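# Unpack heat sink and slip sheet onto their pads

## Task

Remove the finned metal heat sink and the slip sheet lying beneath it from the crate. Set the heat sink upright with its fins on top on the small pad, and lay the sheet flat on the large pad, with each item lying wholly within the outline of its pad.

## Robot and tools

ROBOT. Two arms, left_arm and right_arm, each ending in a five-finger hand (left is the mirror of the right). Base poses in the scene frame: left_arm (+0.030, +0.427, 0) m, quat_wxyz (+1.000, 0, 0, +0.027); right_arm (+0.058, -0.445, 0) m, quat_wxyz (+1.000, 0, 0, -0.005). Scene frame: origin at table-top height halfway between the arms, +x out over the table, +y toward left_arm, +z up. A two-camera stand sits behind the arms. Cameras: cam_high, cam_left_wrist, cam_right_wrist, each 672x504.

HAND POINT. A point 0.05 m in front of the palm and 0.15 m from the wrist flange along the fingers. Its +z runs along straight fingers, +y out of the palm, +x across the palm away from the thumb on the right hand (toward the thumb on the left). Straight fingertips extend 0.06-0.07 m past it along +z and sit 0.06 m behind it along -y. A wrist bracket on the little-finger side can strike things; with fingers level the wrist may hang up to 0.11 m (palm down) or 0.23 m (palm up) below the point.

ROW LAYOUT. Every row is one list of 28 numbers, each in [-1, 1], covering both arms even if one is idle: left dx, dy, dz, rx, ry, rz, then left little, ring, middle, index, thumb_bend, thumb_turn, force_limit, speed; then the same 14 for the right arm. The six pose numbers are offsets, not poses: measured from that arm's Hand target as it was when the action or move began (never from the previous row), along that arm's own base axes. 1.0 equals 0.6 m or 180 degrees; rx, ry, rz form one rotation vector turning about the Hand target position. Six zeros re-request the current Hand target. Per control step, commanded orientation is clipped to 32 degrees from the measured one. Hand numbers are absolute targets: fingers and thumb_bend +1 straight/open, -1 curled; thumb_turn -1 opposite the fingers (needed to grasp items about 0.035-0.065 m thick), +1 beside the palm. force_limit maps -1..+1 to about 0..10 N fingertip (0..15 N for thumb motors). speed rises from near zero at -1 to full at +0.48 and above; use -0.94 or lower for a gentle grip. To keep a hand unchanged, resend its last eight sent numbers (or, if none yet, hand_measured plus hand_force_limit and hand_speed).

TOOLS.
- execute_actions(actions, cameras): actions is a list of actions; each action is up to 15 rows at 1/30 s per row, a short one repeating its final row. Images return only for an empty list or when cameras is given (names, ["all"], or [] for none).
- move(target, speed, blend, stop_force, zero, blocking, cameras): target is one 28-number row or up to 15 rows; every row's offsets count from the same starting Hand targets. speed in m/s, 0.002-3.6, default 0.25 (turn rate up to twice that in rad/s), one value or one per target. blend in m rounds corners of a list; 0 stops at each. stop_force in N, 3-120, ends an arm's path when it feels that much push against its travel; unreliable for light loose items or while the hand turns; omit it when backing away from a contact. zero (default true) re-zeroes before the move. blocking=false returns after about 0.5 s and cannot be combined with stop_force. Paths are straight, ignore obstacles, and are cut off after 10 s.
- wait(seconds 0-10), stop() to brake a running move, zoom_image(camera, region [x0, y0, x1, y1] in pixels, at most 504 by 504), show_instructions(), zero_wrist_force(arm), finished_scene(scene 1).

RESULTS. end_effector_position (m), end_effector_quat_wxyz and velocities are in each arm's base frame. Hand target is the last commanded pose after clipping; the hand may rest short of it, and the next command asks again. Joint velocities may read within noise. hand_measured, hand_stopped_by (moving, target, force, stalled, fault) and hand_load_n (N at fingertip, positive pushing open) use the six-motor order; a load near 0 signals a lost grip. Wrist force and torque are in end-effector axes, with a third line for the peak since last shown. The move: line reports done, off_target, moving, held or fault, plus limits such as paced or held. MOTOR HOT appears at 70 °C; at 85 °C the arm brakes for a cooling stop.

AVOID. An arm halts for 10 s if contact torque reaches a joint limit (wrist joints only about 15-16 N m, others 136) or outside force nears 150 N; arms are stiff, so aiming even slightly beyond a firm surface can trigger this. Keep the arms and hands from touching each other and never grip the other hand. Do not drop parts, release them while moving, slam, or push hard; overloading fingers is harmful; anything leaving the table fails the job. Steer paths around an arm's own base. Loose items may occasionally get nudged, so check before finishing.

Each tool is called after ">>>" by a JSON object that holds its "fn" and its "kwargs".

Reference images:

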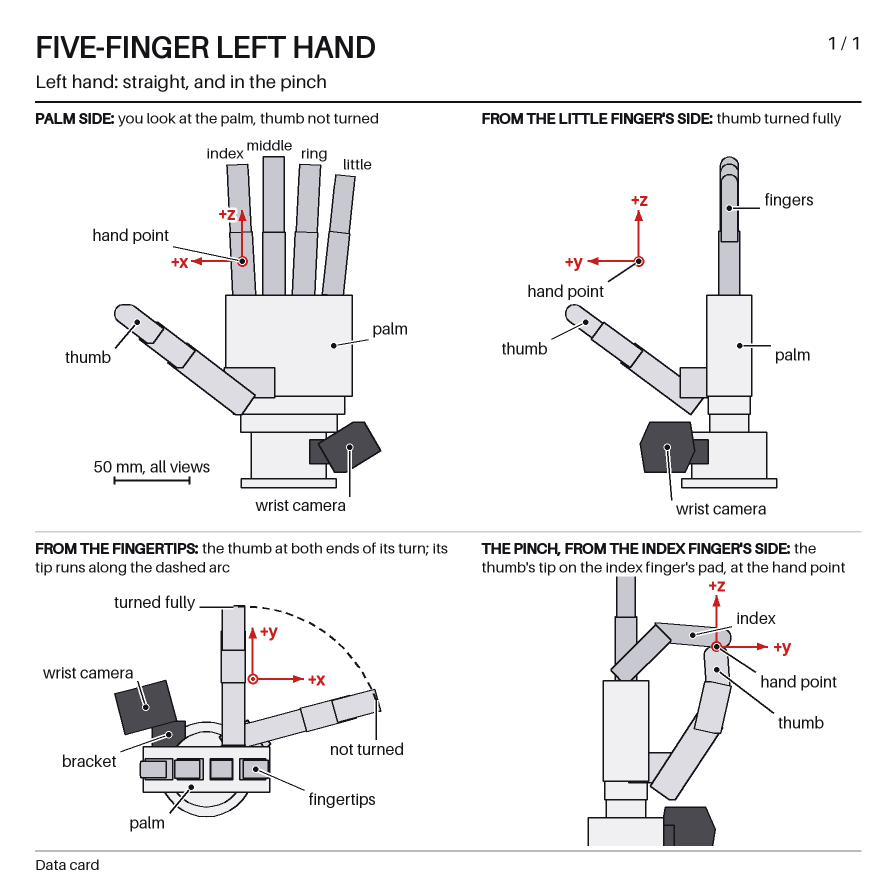

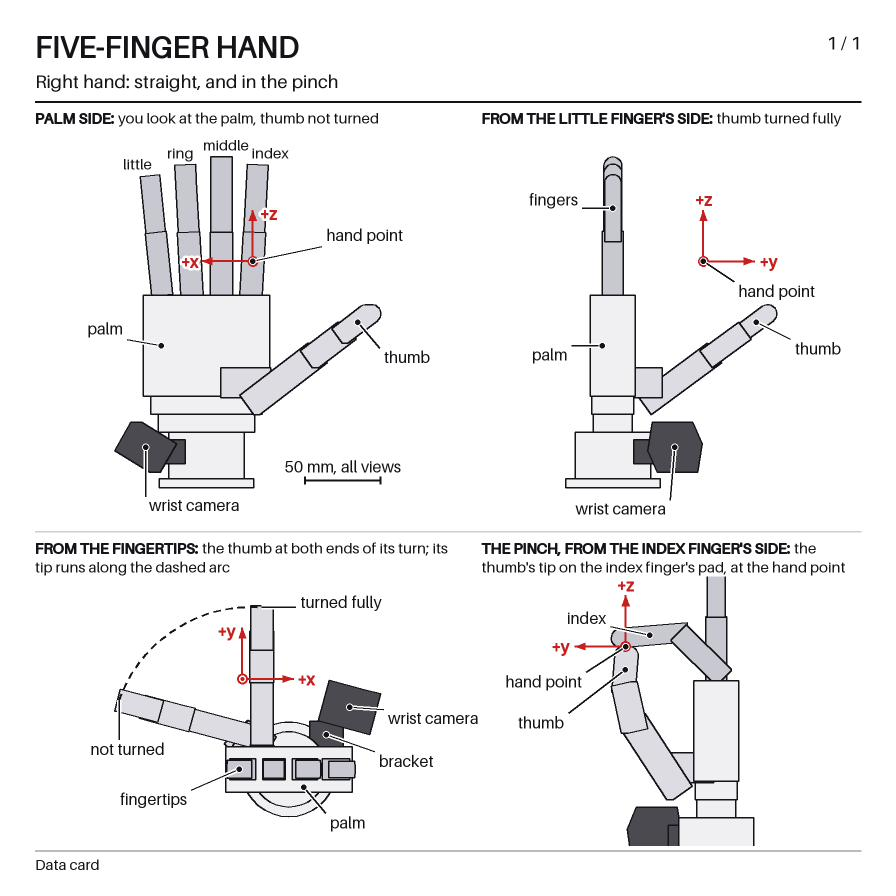

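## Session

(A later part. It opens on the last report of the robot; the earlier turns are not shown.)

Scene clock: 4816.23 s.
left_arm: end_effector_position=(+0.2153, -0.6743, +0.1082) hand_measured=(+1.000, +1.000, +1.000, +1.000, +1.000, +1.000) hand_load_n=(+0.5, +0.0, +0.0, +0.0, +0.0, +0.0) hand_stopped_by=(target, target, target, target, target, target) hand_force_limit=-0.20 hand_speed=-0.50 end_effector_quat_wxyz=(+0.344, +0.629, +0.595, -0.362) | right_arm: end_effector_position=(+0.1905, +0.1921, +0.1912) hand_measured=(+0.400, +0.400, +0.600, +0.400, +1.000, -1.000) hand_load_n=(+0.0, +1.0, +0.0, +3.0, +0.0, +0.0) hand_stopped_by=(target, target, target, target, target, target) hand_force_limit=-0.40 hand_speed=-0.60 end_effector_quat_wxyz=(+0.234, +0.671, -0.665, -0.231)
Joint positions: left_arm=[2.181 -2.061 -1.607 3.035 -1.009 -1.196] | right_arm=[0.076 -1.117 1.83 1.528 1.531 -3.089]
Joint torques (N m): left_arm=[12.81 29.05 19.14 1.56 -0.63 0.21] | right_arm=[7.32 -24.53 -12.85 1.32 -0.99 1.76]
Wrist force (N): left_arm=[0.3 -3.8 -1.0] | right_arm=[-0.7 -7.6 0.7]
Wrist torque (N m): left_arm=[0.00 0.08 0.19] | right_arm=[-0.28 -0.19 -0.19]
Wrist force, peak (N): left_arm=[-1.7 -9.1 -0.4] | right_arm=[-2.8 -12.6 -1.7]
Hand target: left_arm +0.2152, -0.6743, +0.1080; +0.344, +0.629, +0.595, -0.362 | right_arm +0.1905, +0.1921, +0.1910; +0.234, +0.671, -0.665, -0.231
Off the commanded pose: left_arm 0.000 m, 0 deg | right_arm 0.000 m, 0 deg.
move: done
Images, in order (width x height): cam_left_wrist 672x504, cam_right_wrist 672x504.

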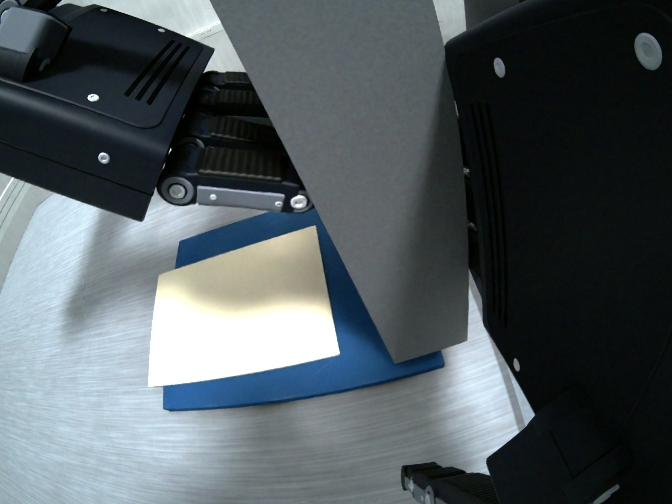

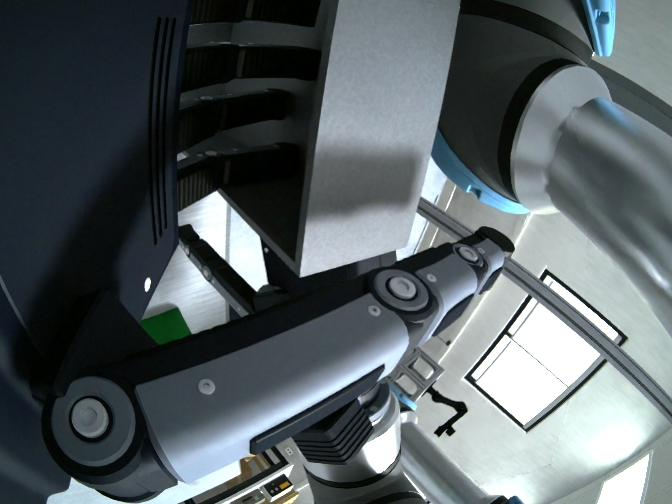

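>>> {"fn": "move", "kwargs": {"target": [0,0,-0.0267,0,0,0, 1,1,1,1,1,1,-0.2,-0.5, 0,0,-0.0267,0,0,0, 0.4,0.4,0.6,0.4,1,-1,-0.4,-0.6], "speed": 0.02, "cameras": ["cam_left_wrist","cam_right_wrist"]}}

Scene clock: 4946.23 s.
left_arm: end_effector_position=(+0.2152, -0.6743, +0.0918) hand_measured=(+1.000, +1.000, +1.000, +1.000, +1.000, +1.000) hand_load_n=(+0.0, +0.0, +0.0, +0.0, +0.0, +0.0) hand_stopped_by=(target, target, target, target, target, target) hand_force_limit=-0.20 hand_speed=-0.50 end_effector_quat_wxyz=(+0.344, +0.629, +0.595, -0.362) | right_arm: end_effector_position=(+0.1905, +0.1921, +0.1749) hand_measured=(+0.400, +0.400, +0.600, +0.400, +1.000, -1.000) hand_load_n=(+0.0, +0.0, +0.0, -0.5, +0.0, +0.0) hand_stopped_by=(target, target, target, target, target, target) hand_force_limit=-0.40 hand_speed=-0.60 end_effector_quat_wxyz=(+0.234, +0.671, -0.665, -0.231)
Joint positions: left_arm=[2.181 -2.081 -1.623 3.072 -1.009 -1.196] | right_arm=[0.076 -1.091 1.842 1.489 1.531 -3.089]
Joint torques (N m): left_arm=[11.09 45.68 18.35 -1.62 -0.43 1.02] | right_arm=[1.28 -40.14 -8.4 4.37 -0.6 1.82]
Wrist force (N): left_arm=[-1.1 -4.7 -1.9] | right_arm=[-1.1 -5.9 -1.7]
Wrist torque (N m): left_arm=[-0.03 0.01 0.17] | right_arm=[-0.26 -0.13 -0.15]
Wrist force, peak (N): left_arm=[-1.0 -4.6 -2.5] | right_arm=[-1.1 -7.9 0.9]
Hand target: left_arm +0.2152, -0.6743, +0.0920; +0.344, +0.629, +0.595, -0.362 | right_arm +0.1905, +0.1921, +0.1750; +0.234, +0.671, -0.665, -0.231
Off the commanded pose: left_arm 0.000 m, 0 deg | right_arm 0.000 m, 0 deg.
move: done
Images, in order (width x height): cam_left_wrist 672x504, cam_right_wrist 672x504.

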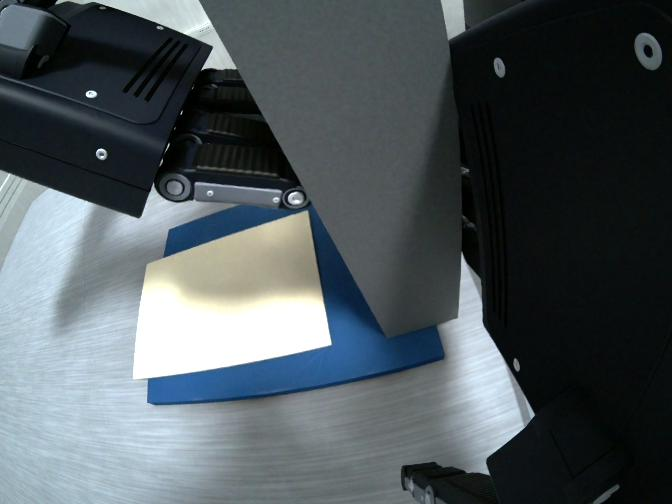

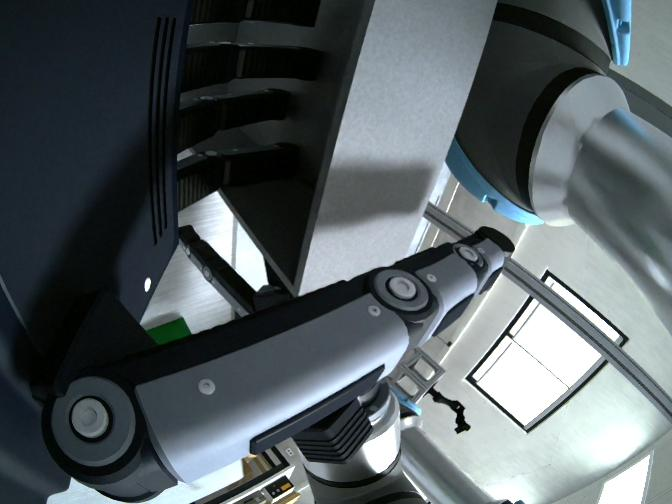

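>>> {"fn": "zoom_image", "kwargs": {"camera": "cam_left_wrist", "region": [300, 200, 500, 400]}}

>>> {"fn": "zoom_image", "kwargs": {"camera": "cam_high", "region": [80, 220, 320, 400]}}

Scaled by 2.520 from the camera's 672x504 image, which has a finer 960x720 frame.

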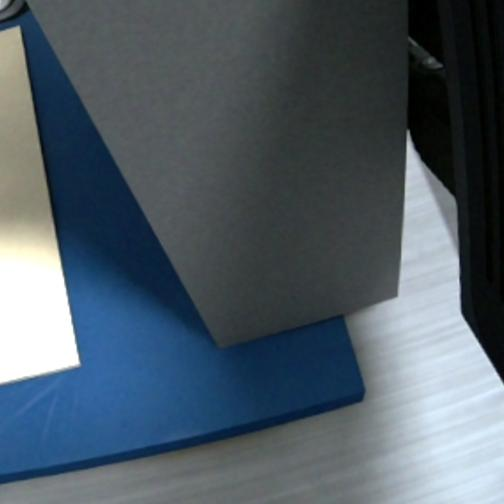

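This scene's latest camera images include none from cam_high. They are from: cam_left_wrist, cam_right_wrist. cam_high's image comes with the result of a call that names it in "cameras".

>>> {"fn": "move", "kwargs": {"target": [0.0217,-0.0012,0,0,0,0, 1,1,1,1,1,1,-0.2,-0.5, 0.0217,0.0002,0,0,0,0, 0.4,0.4,0.6,0.4,1,-1,-0.4,-0.6], "speed": 0.02, "cameras": ["cam_left_wrist","cam_right_wrist","cam_high"]}}

Scene clock: 4962.33 s.
left_arm: end_effector_position=(+0.2284, -0.6750, +0.0920) hand_measured=(+1.000, +1.000, +1.000, +1.000, +1.000, +1.000) hand_load_n=(+0.0, +0.0, +0.0, +0.0, +0.0, +0.0) hand_stopped_by=(target, target, target, target, target, target) hand_force_limit=-0.20 hand_speed=-0.50 end_effector_quat_wxyz=(+0.344, +0.629, +0.595, -0.362) | right_arm: end_effector_position=(+0.2037, +0.1922, +0.1751) hand_measured=(+0.400, +0.400, +0.600, +0.400, +1.000, -1.000) hand_load_n=(+0.0, +0.0, +0.5, -1.0, +0.0, +0.0) hand_stopped_by=(target, target, target, target, target, target) hand_force_limit=-0.40 hand_speed=-0.60 end_effector_quat_wxyz=(+0.234, +0.671, -0.665, -0.231)
Joint positions: left_arm=[2.202 -2.094 -1.604 3.057 -0.992 -1.181] | right_arm=[0.074 -1.068 1.803 1.505 1.532 -3.091]
Joint torques (N m): left_arm=[-6.34 43.72 10.8 1.35 -2.42 -0.88] | right_arm=[-1.13 -39.42 0.67 1.4 0.85 -1.95]
Wrist force (N): left_arm=[-0.8 -7.1 -2.9] | right_arm=[0.2 -7.3 -3.2]
Wrist torque (N m): left_arm=[-0.03 -0.08 0.31] | right_arm=[-0.22 -0.13 0.05]
Wrist force, peak (N): left_arm=[-0.8 -7.1 -2.9] | right_arm=[0.2 -7.3 -3.2]
Hand target: left_arm +0.2283, -0.6750, +0.0920; +0.344, +0.629, +0.595, -0.362 | right_arm +0.2036, +0.1922, +0.1750; +0.234, +0.671, -0.665, -0.231
Off the commanded pose: left_arm 0.000 m, 0 deg | right_arm 0.000 m, 0 deg.
move: done

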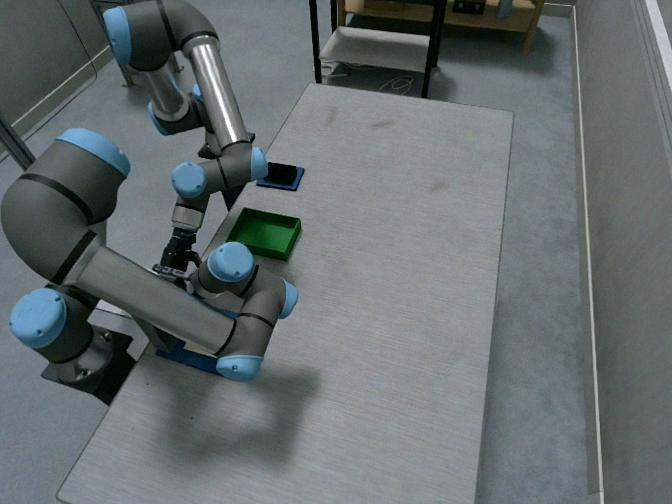

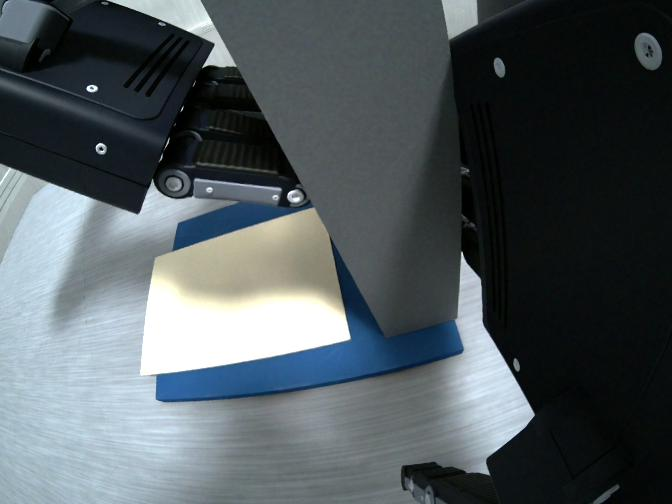

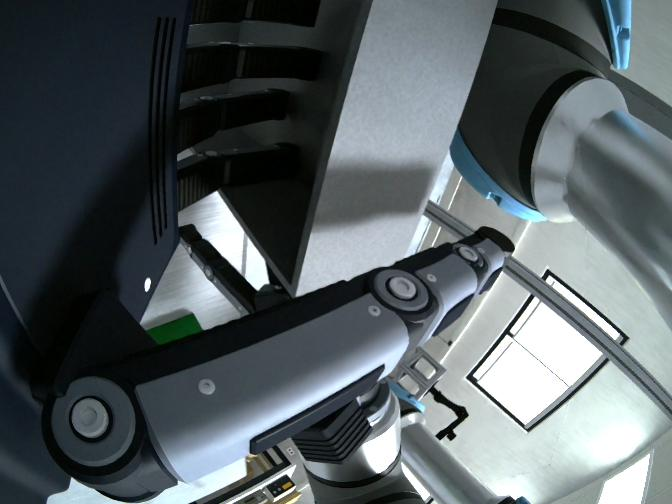

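>>> {"fn": "move", "kwargs": {"target": [0,0,-0.0067,0,0,0, 1,1,1,1,1,1,-0.2,-0.5, 0,0,-0.0067,0,0,0, 0.4,0.4,0.6,0.4,1,-1,-0.4,-0.6], "speed": 0.02, "cameras": ["cam_left_wrist","cam_right_wrist"]}}

Scene clock: 4978.50 s.
left_arm: end_effector_position=(+0.2283, -0.6750, +0.0879) hand_measured=(+1.000, +1.000, +1.000, +1.000, +1.000, +1.000) hand_load_n=(+0.0, +0.0, +0.0, +0.5, +0.0, +0.0) hand_stopped_by=(target, target, target, target, target, target) hand_force_limit=-0.20 hand_speed=-0.50 end_effector_quat_wxyz=(+0.344, +0.629, +0.595, -0.362) | right_arm: end_effector_position=(+0.2036, +0.1922, +0.1709) hand_measured=(+0.400, +0.400, +0.600, +0.400, +1.000, -1.000) hand_load_n=(+0.0, +0.0, +0.5, -0.5, +0.0, +0.0) hand_stopped_by=(target, target, target, target, target, target) hand_force_limit=-0.40 hand_speed=-0.60 end_effector_quat_wxyz=(+0.234, +0.671, -0.665, -0.231)
Joint positions: left_arm=[2.202 -2.099 -1.608 3.066 -0.992 -1.181] | right_arm=[0.074 -1.061 1.806 1.496 1.532 -3.091]
Joint torques (N m): left_arm=[-8.68 34.98 10.74 0.71 0.26 -0.83] | right_arm=[7.42 -34.46 -2.18 2.22 -1.27 1.66]
Wrist force (N): left_arm=[-1.3 -6.8 -2.7] | right_arm=[-0.6 -6.7 -2.6]
Wrist torque (N m): left_arm=[0.01 -0.09 0.22] | right_arm=[-0.23 -0.14 0.03]
Wrist force, peak (N): left_arm=[-0.8 -8.0 -2.8] | right_arm=[-0.1 -8.5 -3.9]
Hand target: left_arm +0.2283, -0.6750, +0.0879; +0.344, +0.629, +0.595, -0.362 | right_arm +0.2036, +0.1922, +0.1710; +0.234, +0.671, -0.665, -0.231
Off the commanded pose: left_arm 0.000 m, 0 deg | right_arm 0.000 m, 0 deg.
move: done
Images, in order (width x height): cam_left_wrist 672x504, cam_right_wrist 672x504.

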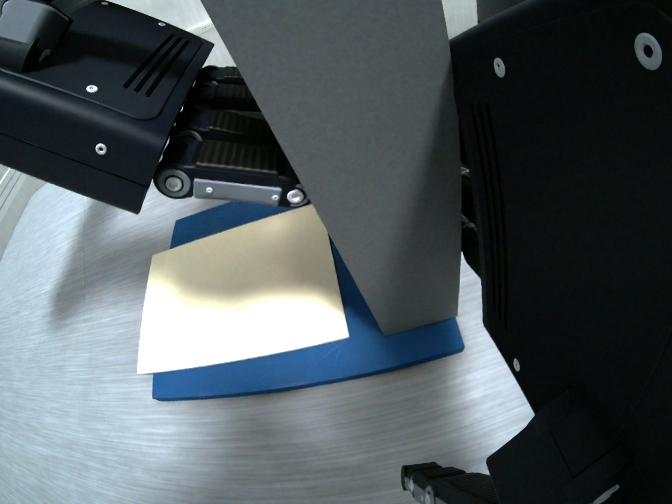

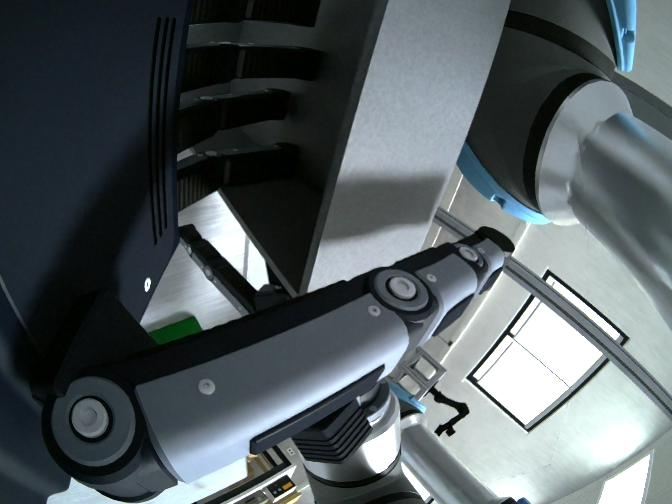

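>>> {"fn": "move", "kwargs": {"target": [0,0,0,0,0,0, 1,1,1,1,1,1,-0.2,-0.5, 0.005,0,0,0,0,0, 0.4,0.4,0.6,0.4,1,-1,-0.4,-0.6], "speed": 0.01, "cameras": ["cam_left_wrist","cam_right_wrist"]}}

Scene clock: 4987.70 s.
left_arm: end_effector_position=(+0.2283, -0.6750, +0.0880) hand_measured=(+1.000, +1.000, +1.000, +1.000, +1.000, +1.000) hand_load_n=(+0.5, +0.0, +0.0, +0.0, +0.0, +0.0) hand_stopped_by=(target, target, target, target, target, target) hand_force_limit=-0.20 hand_speed=-0.50 end_effector_quat_wxyz=(+0.344, +0.629, +0.595, -0.362) | right_arm: end_effector_position=(+0.2066, +0.1922, +0.1710) hand_measured=(+0.400, +0.400, +0.600, +0.400, +1.000, -1.000) hand_load_n=(+0.0, +0.0, +0.0, +1.0, -0.5, +0.0) hand_stopped_by=(target, target, target, target, target, target) hand_force_limit=-0.40 hand_speed=-0.60 end_effector_quat_wxyz=(+0.234, +0.671, -0.665, -0.231)
Joint positions: left_arm=[2.202 -2.099 -1.608 3.066 -0.992 -1.181] | right_arm=[0.073 -1.056 1.797 1.5 1.533 -3.091]
Joint torques (N m): left_arm=[-2.32 46.88 28.47 -1.51 0.63 -0.93] | right_arm=[-5.47 -32.41 -13.87 4.3 1.06 -2.24]
Wrist force (N): left_arm=[0.1 -0.8 -1.2] | right_arm=[-0.9 -4.2 1.6]
Wrist torque (N m): left_arm=[0.06 0.00 0.03] | right_arm=[-0.36 -0.16 0.03]
Wrist force, peak (N): left_arm=[-1.3 -7.2 -2.7] | right_arm=[-0.3 -7.2 -3.1]
Hand target: left_arm +0.2283, -0.6750, +0.0879; +0.344, +0.629, +0.595, -0.362 | right_arm +0.2066, +0.1922, +0.1710; +0.234, +0.671, -0.665, -0.231
Off the commanded pose: left_arm 0.000 m, 0 deg | right_arm 0.000 m, 0 deg.
move: done
Images, in order (width x height): cam_left_wrist 672x504, cam_right_wrist 672x504.

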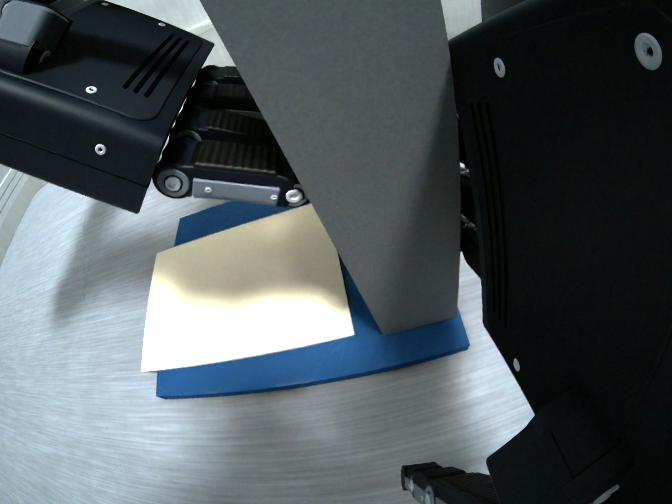

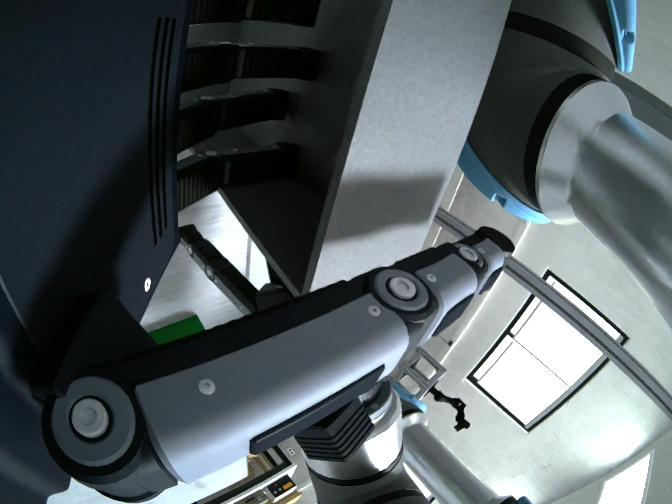

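>>> {"fn": "move", "kwargs": {"target": [[0,0,0,0,0,0, 1,1,1,1,1,1,-0.2,-0.5, 0.04,0,0,0,0,0, 0.4,0.4,0.6,0.4,1,-1,-0.4,-0.6],[0,0,0,0,0,0, 1,1,1,1,1,1,-0.2,-0.5, 0.15,0.0015,0,0,0,0, 0.4,0.4,0.6,0.4,1,-1,-0.4,-0.6]], "speed": [0.04,0.1], "blend": 0.005, "cameras": ["cam_left_wrist","cam_right_wrist"]}}

Scene clock: 5010.23 s.
left_arm: end_effector_position=(+0.2283, -0.6750, +0.0879) hand_measured=(+1.000, +1.000, +1.000, +1.000, +1.000, +1.000) hand_load_n=(+0.0, +0.0, +0.0, +0.0, -0.5, +0.0) hand_stopped_by=(target, target, target, target, target, target) hand_force_limit=-0.20 hand_speed=-0.50 end_effector_quat_wxyz=(+0.344, +0.629, +0.595, -0.362) | right_arm: end_effector_position=(+0.2965, +0.1931, +0.1710) hand_measured=(+0.400, +0.400, +0.600, +0.400, +1.000, -1.000) hand_load_n=(+0.0, +0.0, +0.5, +0.0, +0.0, +0.0) hand_stopped_by=(target, target, target, target, target, target) hand_force_limit=-0.40 hand_speed=-0.60 end_effector_quat_wxyz=(+0.234, +0.671, -0.665, -0.231)
Joint positions: left_arm=[2.202 -2.099 -1.608 3.066 -0.992 -1.181] | right_arm=[0.062 -0.894 1.508 1.627 1.539 -3.1]
Joint torques (N m): left_arm=[5.19 46.88 7.01 -1.39 0.78 -0.53] | right_arm=[6.85 -42.98 -15.52 0.85 0.18 0.47]
Wrist force (N): left_arm=[0.6 1.0 -0.8] | right_arm=[-1.3 -2.8 2.0]
Wrist torque (N m): left_arm=[0.13 -0.02 -0.02] | right_arm=[-0.31 -0.18 0.00]
Wrist force, peak (N): left_arm=[-0.1 -0.9 -1.6] | right_arm=[-1.1 -4.7 1.4]
Hand target: left_arm +0.2283, -0.6750, +0.0879; +0.344, +0.629, +0.595, -0.362 | right_arm +0.2966, +0.1931, +0.1710; +0.234, +0.671, -0.665, -0.231
Off the commanded pose: left_arm 0.000 m, 0 deg | right_arm 0.000 m, 0 deg.
move: done
Images, in order (width x height): cam_left_wrist 672x504, cam_right_wrist 672x504.

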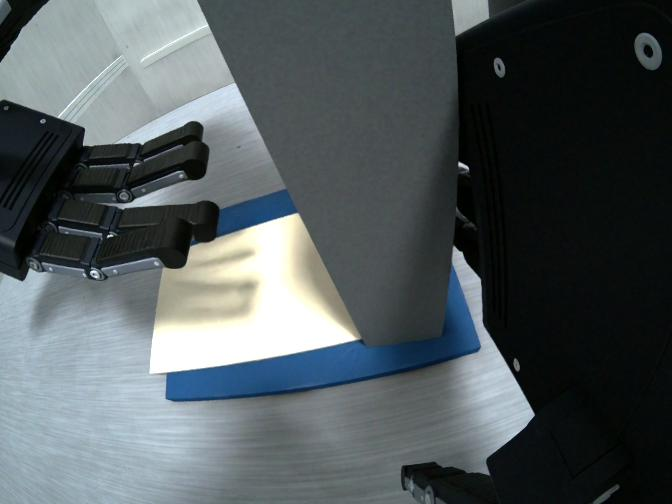

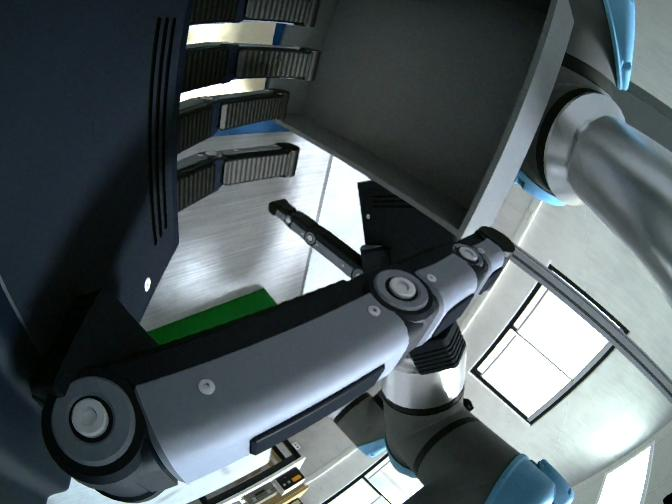

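>>> {"fn": "zoom_image", "kwargs": {"camera": "cam_left_wrist", "region": [300, 200, 500, 400]}}

>>> {"fn": "zoom_image", "kwargs": {"camera": "cam_right_wrist", "region": [170, 0, 672, 300]}}

Scaled by 2.520 from the camera's 672x504 image, which has a finer 960x720 frame.

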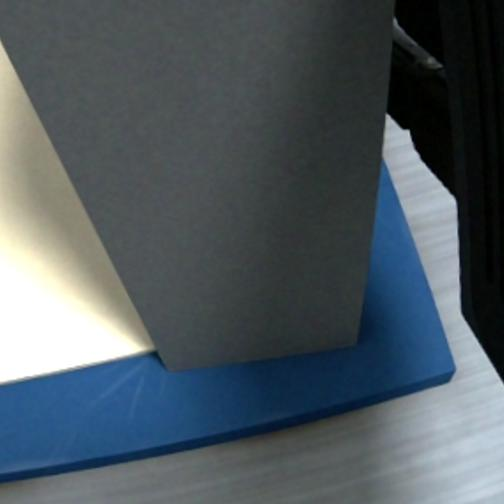

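Scaled by 1.004 from the camera's 672x504 image, which has a finer 960x720 frame.

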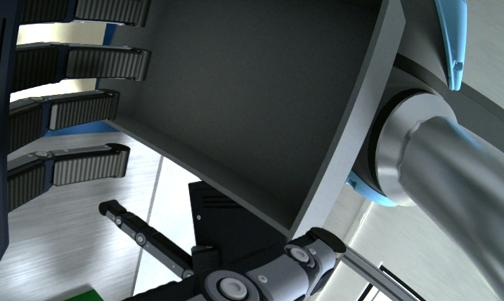

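>>> {"fn": "move", "kwargs": {"target": [0,0,0,0,0,0, 1,1,1,1,1,1,-0.2,-0.5, 0.0145,-0.0333,0.0567,0,-0.213,0, 1,0,0,0,1,-1,-0.4,-0.6], "speed": 0.15, "cameras": ["cam_high","cam_left_wrist","cam_right_wrist"]}}

Scene clock: 5036.57 s.
left_arm: end_effector_position=(+0.2283, -0.6750, +0.0879) hand_measured=(+1.000, +1.000, +1.000, +1.000, +1.000, +1.000) hand_load_n=(+0.0, +0.0, +0.0, +0.0, +0.0, +0.0) hand_stopped_by=(target, target, target, target, target, target) hand_force_limit=-0.20 hand_speed=-0.50 end_effector_quat_wxyz=(+0.344, +0.629, +0.595, -0.362) | right_arm: end_effector_position=(+0.3052, +0.1731, +0.2050) hand_measured=(+1.000, +0.000, +0.000, +0.000, +1.000, -1.000) hand_load_n=(+0.0, +0.0, +0.0, +0.0, +0.0, +0.0) hand_stopped_by=(target, target, target, target, target, target) hand_force_limit=-0.40 hand_speed=-0.60 end_effector_quat_wxyz=(+0.003, +0.710, -0.705, +0.002)
Joint positions: left_arm=[2.202 -2.099 -1.608 3.066 -0.992 -1.181] | right_arm=[0.03 -1.341 1.655 1.259 1.578 -3.118]
Joint torques (N m): left_arm=[13.01 45.16 7.27 -1.31 1.04 -0.46] | right_arm=[5.82 -28.59 -27.91 3.26 -1.02 1.01]
Wrist force (N): left_arm=[0.3 0.9 -0.7] | right_arm=[-1.4 -0.7 2.0]
Wrist torque (N m): left_arm=[0.10 0.03 -0.03] | right_arm=[-0.13 -0.13 0.02]
Wrist force, peak (N): left_arm=[0.3 1.1 -1.0] | right_arm=[-1.3 -3.4 2.4]
Hand target: left_arm +0.2283, -0.6750, +0.0879; +0.344, +0.629, +0.595, -0.362 | right_arm +0.3053, +0.1732, +0.2050; +0.003, +0.710, -0.705, +0.002
Off the commanded pose: left_arm 0.000 m, 0 deg | right_arm 0.000 m, 0 deg.
move: done

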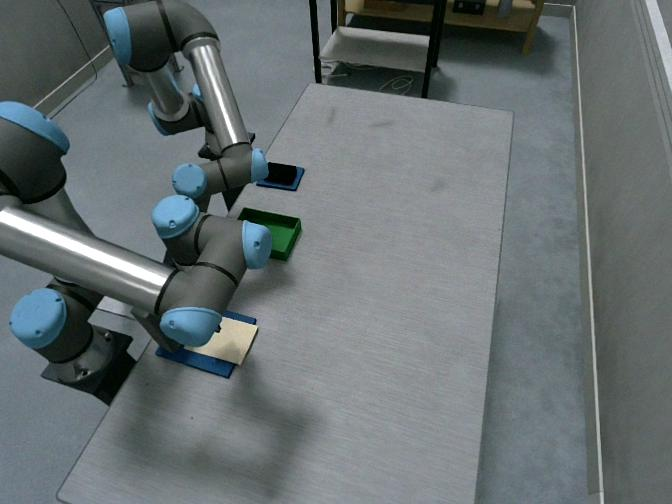

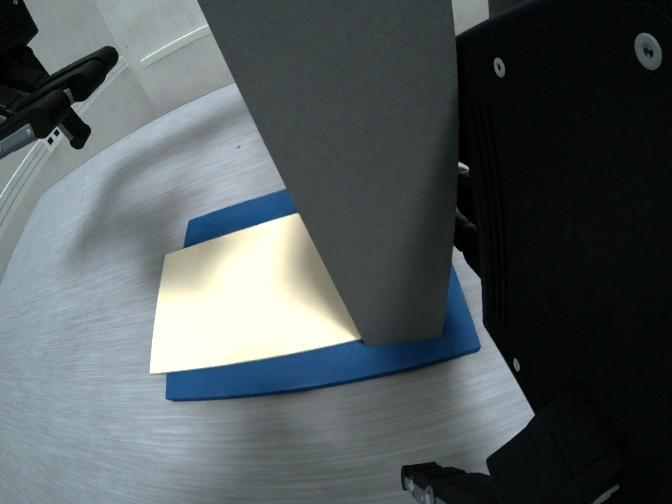

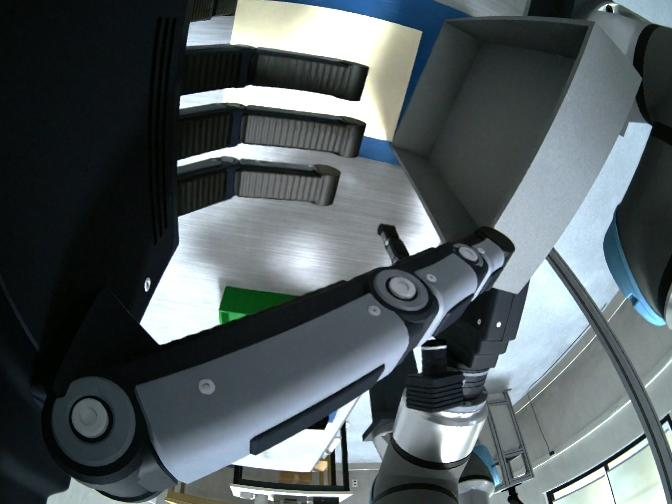

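>>> {"fn": "zoom_image", "kwargs": {"camera": "cam_right_wrist", "region": [350, 0, 672, 320]}}

Scaled by 1.565 from the camera's 672x504 image, which has a finer 960x720 frame.

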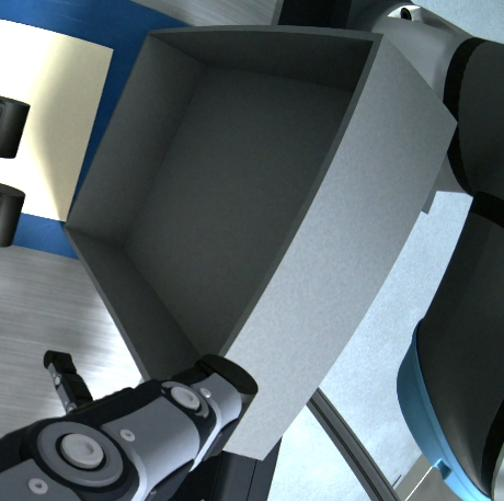

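>>> {"fn": "move", "kwargs": {"target": [0,0,0,0,0,0, 1,1,1,1,1,1,-0.2,-0.5, -0.0582,-0.0155,-0.0283,0,0,-0.0444, 1,0,0,0,1,-1,-0.4,-0.6], "speed": 0.08, "cameras": ["cam_left_wrist","cam_right_wrist"]}}

Scene clock: 5092.90 s.
left_arm: end_effector_position=(+0.2283, -0.6750, +0.0879) hand_measured=(+1.000, +1.000, +1.000, +1.000, +1.000, +1.000) hand_load_n=(+0.0, +0.0, +0.0, +0.0, +0.0, +0.0) hand_stopped_by=(target, target, target, target, target, target) hand_force_limit=-0.20 hand_speed=-0.50 end_effector_quat_wxyz=(+0.344, +0.629, +0.595, -0.362) | right_arm: end_effector_position=(+0.2704, +0.1638, +0.1880) hand_measured=(+1.000, +0.000, +0.000, +0.000, +1.000, -1.000) hand_load_n=(+0.0, +0.0, +0.0, +0.0, -0.5, +0.0) hand_stopped_by=(target, target, target, target, target, target) hand_force_limit=-0.40 hand_speed=-0.60 end_effector_quat_wxyz=(-0.003, -0.659, +0.752, -0.002)
Joint positions: left_arm=[2.202 -2.099 -1.608 3.066 -0.992 -1.181] | right_arm=[-0.019 -1.431 1.81 1.194 1.578 -3.028]
Joint torques (N m): left_arm=[13.31 44.39 6.62 -1.09 1.41 -0.22] | right_arm=[7.6 -15.22 -27.3 4.04 -1.14 -1.98]
Wrist force (N): left_arm=[0.1 1.0 -0.8] | right_arm=[-1.6 -1.2 2.0]
Wrist torque (N m): left_arm=[0.13 0.04 -0.04] | right_arm=[-0.26 -0.11 -0.21]
Wrist force, peak (N): left_arm=[0.7 1.0 -1.0] | right_arm=[-1.4 -1.2 2.3]
Hand target: left_arm +0.2283, -0.6750, +0.0879; +0.344, +0.629, +0.595, -0.362 | right_arm +0.2703, +0.1639, +0.1880; -0.003, -0.659, +0.752, -0.002
Off the commanded pose: left_arm 0.000 m, 0 deg | right_arm 0.000 m, 0 deg.
move: done
Images, in order (width x height): cam_left_wrist 672x504, cam_right_wrist 672x504.

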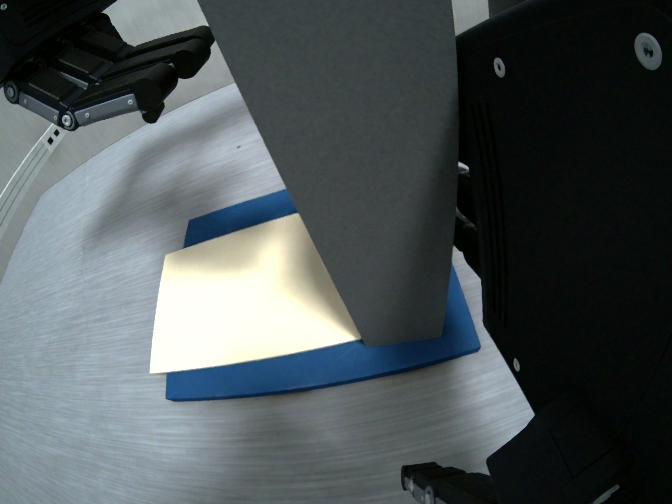

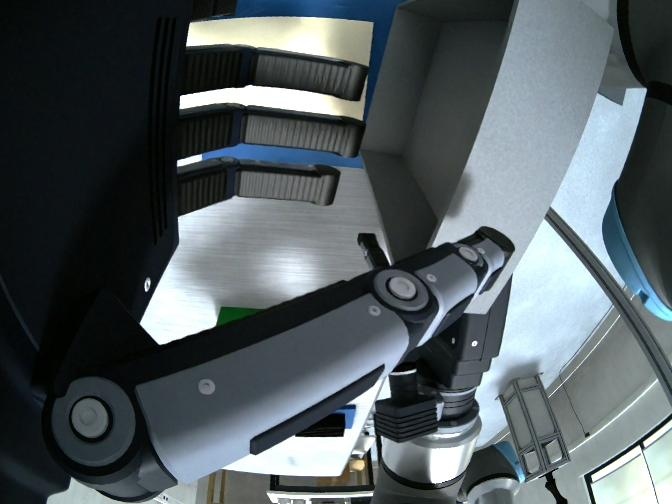

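>>> {"fn": "move", "kwargs": {"target": [0,0,0,0,0,0, 1,1,1,1,1,1,-0.2,-0.5, -0.0495,0.0065,0,0,0,0, 1,0,0,0,1,-1,-0.4,-0.6], "speed": 0.05, "stop_force": 4, "cameras": ["cam_left_wrist","cam_right_wrist"]}}

Scene clock: 5101.57 s.
left_arm: end_effector_position=(+0.2283, -0.6750, +0.0879) hand_measured=(+1.000, +1.000, +1.000, +1.000, +1.000, +1.000) hand_load_n=(+0.0, +0.0, +0.0, +0.0, +0.0, +0.0) hand_stopped_by=(target, target, target, target, target, target) hand_force_limit=-0.20 hand_speed=-0.50 end_effector_quat_wxyz=(+0.344, +0.629, +0.595, -0.362) | right_arm: end_effector_position=(+0.2406, +0.1678, +0.1880) hand_measured=(+1.000, +0.000, +0.000, +0.000, +1.000, -1.000) hand_load_n=(+0.0, +0.5, +0.0, +0.0, +0.0, +0.0) hand_stopped_by=(target, target, target, target, target, target) hand_force_limit=-0.40 hand_speed=-0.60 end_effector_quat_wxyz=(-0.003, -0.659, +0.752, -0.002)
Joint positions: left_arm=[2.202 -2.099 -1.608 3.066 -0.992 -1.181] | right_arm=[-0.008 -1.495 1.882 1.186 1.578 -3.017]
Joint torques (N m): left_arm=[13.24 43.85 8.17 -0.96 1.9 0.1] | right_arm=[-6.32 -11.21 -27.66 3.46 -0.85 -1.99]
Wrist force (N): left_arm=[0.2 0.9 -0.7] | right_arm=[-1.4 -1.3 2.1]
Wrist torque (N m): left_arm=[0.09 0.05 -0.03] | right_arm=[-0.28 -0.13 -0.19]
Wrist force, peak (N): left_arm=[0.6 1.0 -1.1] | right_arm=[-1.2 -1.8 2.3]
Hand target: left_arm +0.2283, -0.6750, +0.0879; +0.344, +0.629, +0.595, -0.362 | right_arm +0.2406, +0.1678, +0.1880; -0.003, -0.659, +0.752, -0.002
Off the commanded pose: left_arm 0.000 m, 0 deg | right_arm 0.000 m, 0 deg.
move: done
Images, in order (width x height): cam_left_wrist 672x504, cam_right_wrist 672x504.

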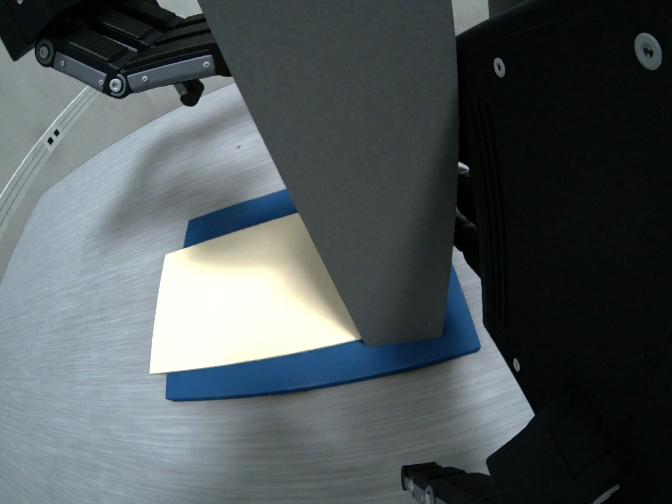

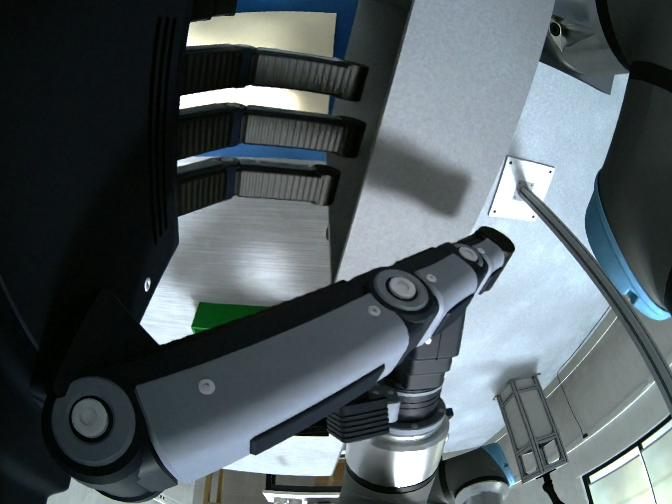

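>>> {"fn": "move", "kwargs": {"target": [0,0,0,0,0,0, 1,1,1,1,1,1,-0.2,-0.5, -0.0512,0.0067,0,0,0,0, 1,0,0,0,1,-1,-0.4,-0.6], "speed": 0.04, "stop_force": 4, "cameras": ["cam_left_wrist","cam_right_wrist"]}}

Scene clock: 5137.00 s.
left_arm: end_effector_position=(+0.2283, -0.6750, +0.0879) hand_measured=(+1.000, +1.000, +1.000, +1.000, +1.000, +1.000) hand_load_n=(-0.5, +0.0, +0.0, -0.5, +0.5, +0.0) hand_stopped_by=(target, target, target, target, target, target) hand_force_limit=-0.20 hand_speed=-0.50 end_effector_quat_wxyz=(+0.344, +0.629, +0.595, -0.362) | right_arm: end_effector_position=(+0.2099, +0.1718, +0.1880) hand_measured=(+1.000, +0.000, +0.000, +0.000, +1.000, -1.000) hand_load_n=(+0.0, +0.0, +0.0, +0.0, +0.0, +0.0) hand_stopped_by=(target, target, target, target, target, target) hand_force_limit=-0.40 hand_speed=-0.60 end_effector_quat_wxyz=(-0.003, -0.659, +0.752, -0.002)
Joint positions: left_arm=[2.202 -2.099 -1.608 3.066 -0.992 -1.181] | right_arm=[0.006 -1.561 1.952 1.183 1.578 -3.003]
Joint torques (N m): left_arm=[13.59 43.19 6.53 -0.91 1.94 0.22] | right_arm=[-5.98 -8.51 -27.32 1.31 -1.09 -1.95]
Wrist force (N): left_arm=[0.1 1.0 -0.8] | right_arm=[-1.3 -1.1 2.3]
Wrist torque (N m): left_arm=[0.12 0.05 -0.04] | right_arm=[-0.26 -0.13 -0.17]
Wrist force, peak (N): left_arm=[0.6 1.2 -0.8] | right_arm=[-1.3 -1.6 2.2]
Hand target: left_arm +0.2283, -0.6750, +0.0879; +0.344, +0.629, +0.595, -0.362 | right_arm +0.2099, +0.1718, +0.1880; -0.003, -0.659, +0.752, -0.002
Off the commanded pose: left_arm 0.000 m, 0 deg | right_arm 0.000 m, 0 deg.
move: done
Images, in order (width x height): cam_left_wrist 672x504, cam_right_wrist 672x504.

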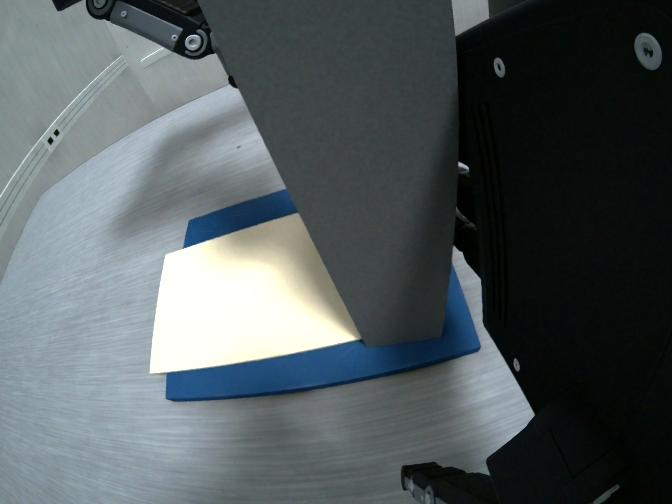

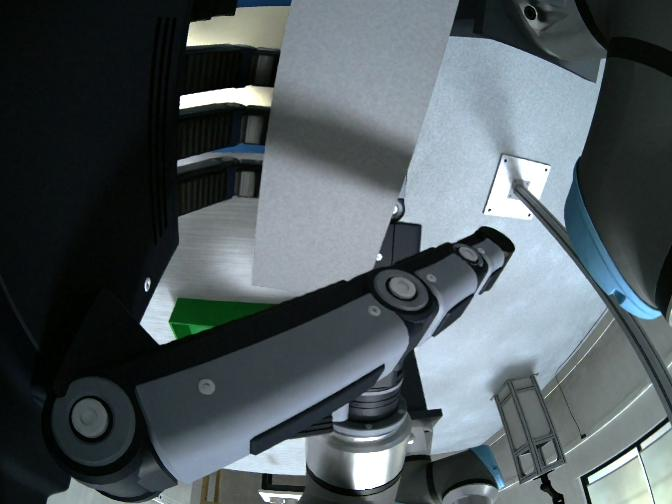

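>>> {"fn": "move", "kwargs": {"target": [0,0,0,0,0,0, 1,1,1,1,1,1,-0.2,-0.5, 0,0,-0.0167,0,0,0, 1,0,0,0,1,-1,-0.4,-0.6], "speed": 0.02, "stop_force": 3}}

>>> {"fn": "move", "kwargs": {"target": [0,0,0,0,0,0, 1,1,1,1,1,1,-0.2,-0.5, 0,0,0,0,0,0, 1,-0.4,-0.4,-0.4,1,-1,-0.7,-0.8], "cameras": ["cam_left_wrist","cam_right_wrist"]}}

Scene clock: 5161.00 s.
left_arm: end_effector_position=(+0.2283, -0.6750, +0.0879) hand_measured=(+1.000, +1.000, +1.000, +1.000, +1.000, +1.000) hand_load_n=(+0.0, +0.0, +0.0, +0.0, +0.0, +0.0) hand_stopped_by=(target, target, target, target, target, target) hand_force_limit=-0.20 hand_speed=-0.50 end_effector_quat_wxyz=(+0.344, +0.629, +0.595, -0.362) | right_arm: end_effector_position=(+0.2099, +0.1718, +0.1780) hand_measured=(+1.000, +0.000, +0.000, +0.000, +1.000, -1.000) hand_load_n=(+0.0, +0.0, +0.0, +0.0, +0.0, +0.0) hand_stopped_by=(target, target, target, target, target, target) hand_force_limit=-0.40 hand_speed=-0.60 end_effector_quat_wxyz=(-0.003, -0.659, +0.752, -0.002)
Joint positions: left_arm=[2.202 -2.099 -1.608 3.066 -0.992 -1.181] | right_arm=[0.006 -1.551 1.97 1.155 1.578 -3.003]
Joint torques (N m): left_arm=[13.12 42.46 7.18 -0.72 2.02 0.46] | right_arm=[-5.68 -24.64 -26.86 4.09 -0.37 -1.84]
Wrist force (N): left_arm=[0.4 0.6 -0.6] | right_arm=[-1.3 -0.9 2.2]
Wrist torque (N m): left_arm=[0.05 0.02 -0.01] | right_arm=[-0.23 -0.14 -0.15]
Wrist force, peak (N): left_arm=[0.3 1.3 -0.8] | right_arm=[-1.4 -1.2 2.5]
Hand target: left_arm +0.2283, -0.6750, +0.0879; +0.344, +0.629, +0.595, -0.362 | right_arm +0.2099, +0.1718, +0.1780; -0.003, -0.659, +0.752, -0.002
Off the commanded pose: left_arm 0.000 m, 0 deg | right_arm 0.000 m, 0 deg.
move: done

Scene clock: 5162.00 s.
left_arm: end_effector_position=(+0.2283, -0.6750, +0.0879) hand_measured=(+1.000, +1.000, +1.000, +1.000, +1.000, +1.000) hand_load_n=(-0.5, +0.0, +0.0, +0.0, +0.0, +0.0) hand_stopped_by=(target, target, target, target, target, target) hand_force_limit=-0.20 hand_speed=-0.50 end_effector_quat_wxyz=(+0.344, +0.629, +0.595, -0.362) | right_arm: end_effector_position=(+0.2099, +0.1718, +0.1780) hand_measured=(+1.000, -0.400, -0.400, -0.400, +1.000, -1.000) hand_load_n=(+0.0, +0.0, +0.0, +0.0, +0.0, +0.0) hand_stopped_by=(target, target, target, target, target, target) hand_force_limit=-0.70 hand_speed=-0.80 end_effector_quat_wxyz=(-0.003, -0.659, +0.752, -0.002)
Joint positions: left_arm=[2.202 -2.099 -1.608 3.066 -0.992 -1.181] | right_arm=[0.006 -1.551 1.97 1.155 1.578 -3.003]
Joint torques (N m): left_arm=[13 42.14 6.94 -0.63 2.01 0.33] | right_arm=[-5.14 -24.96 -26.14 2.68 -0.39 -1.85]
Wrist force (N): left_arm=[0.3 1.0 -0.8] | right_arm=[-1.2 -1.1 2.0]
Wrist torque (N m): left_arm=[0.12 0.03 -0.03] | right_arm=[-0.24 -0.15 -0.15]
Wrist force, peak (N): left_arm=[0.4 1.1 -1.0] | right_arm=[-1.2 -1.2 2.2]
Hand target: left_arm +0.2283, -0.6750, +0.0879; +0.344, +0.629, +0.595, -0.362 | right_arm +0.2099, +0.1718, +0.1780; -0.003, -0.659, +0.752, -0.002
Off the commanded pose: left_arm 0.000 m, 0 deg | right_arm 0.000 m, 0 deg.
move: done
Images, in order (width x height): cam_left_wrist 672x504, cam_right_wrist 672x504.

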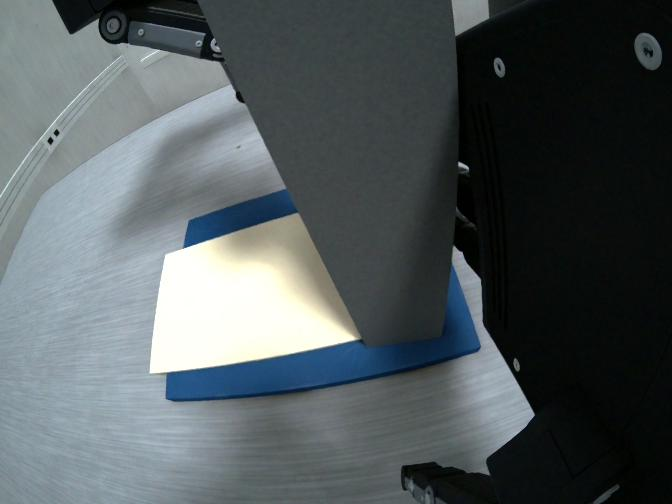

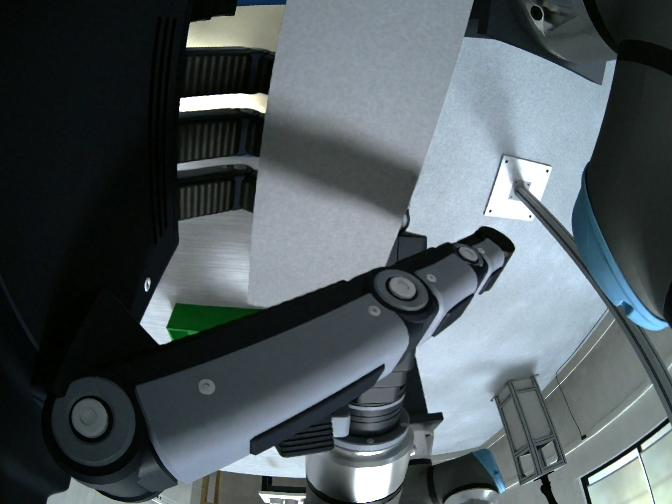

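>>> {"fn": "move", "kwargs": {"target": [0,0,0,0,0,0, 1,1,1,1,1,1,-0.2,-0.5, -0.0198,0.0026,0,0,0,0, 1,-0.4,-0.4,-0.4,1,-1,-0.7,-0.8], "speed": 0.015, "stop_force": 3, "cameras": ["cam_left_wrist","cam_right_wrist"]}}

Scene clock: 5168.40 s.
left_arm: end_effector_position=(+0.2283, -0.6750, +0.0879) hand_measured=(+1.000, +1.000, +1.000, +1.000, +1.000, +1.000) hand_load_n=(+0.0, +0.0, +0.0, +0.0, +0.0, +0.0) hand_stopped_by=(target, target, target, target, target, target) hand_force_limit=-0.20 hand_speed=-0.50 end_effector_quat_wxyz=(+0.344, +0.629, +0.595, -0.362) | right_arm: end_effector_position=(+0.1980, +0.1733, +0.1780) hand_measured=(+1.000, -0.400, -0.400, -0.400, +1.000, -1.000) hand_load_n=(+0.0, +0.0, +0.0, +0.0, +0.0, +0.0) hand_stopped_by=(target, target, target, target, target, target) hand_force_limit=-0.70 hand_speed=-0.80 end_effector_quat_wxyz=(-0.003, -0.659, +0.752, -0.002)
Joint positions: left_arm=[2.202 -2.099 -1.608 3.066 -0.992 -1.181] | right_arm=[0.013 -1.577 1.996 1.155 1.578 -2.996]
Joint torques (N m): left_arm=[12.98 41.81 7.22 -0.54 -1.02 0.68] | right_arm=[-4.82 -7.67 -26.84 3.15 -1.19 -1.94]
Wrist force (N): left_arm=[0.5 0.3 -0.5] | right_arm=[-1.2 -1.6 2.2]
Wrist torque (N m): left_arm=[0.09 0.04 0.02] | right_arm=[-0.27 -0.13 -0.17]
Wrist force, peak (N): left_arm=[1.3 -1.1 -1.0] | right_arm=[-1.1 -2.5 2.4]
Hand target: left_arm +0.2283, -0.6750, +0.0879; +0.344, +0.629, +0.595, -0.362 | right_arm +0.1980, +0.1733, +0.1780; -0.003, -0.659, +0.752, -0.002
Off the commanded pose: left_arm 0.000 m, 0 deg | right_arm 0.000 m, 0 deg.
move: done
Images, in order (width x height): cam_left_wrist 672x504, cam_right_wrist 672x504.

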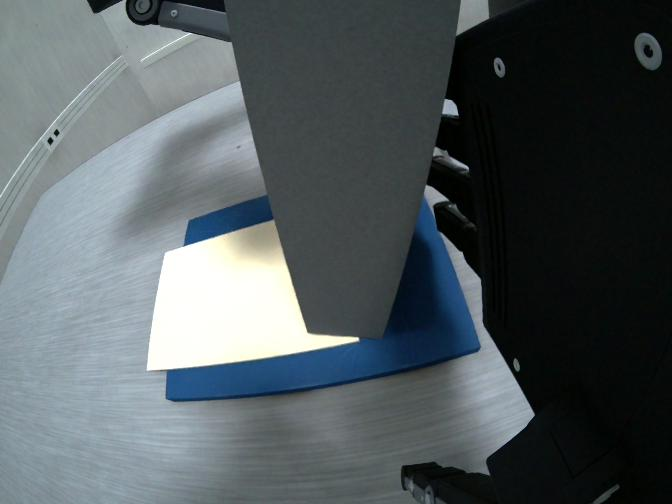

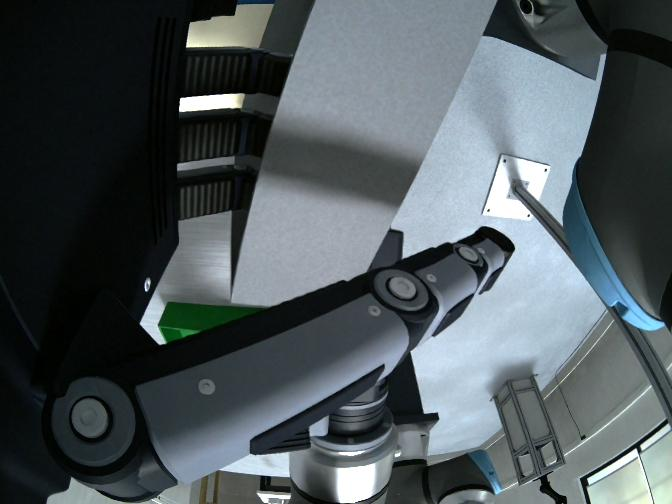

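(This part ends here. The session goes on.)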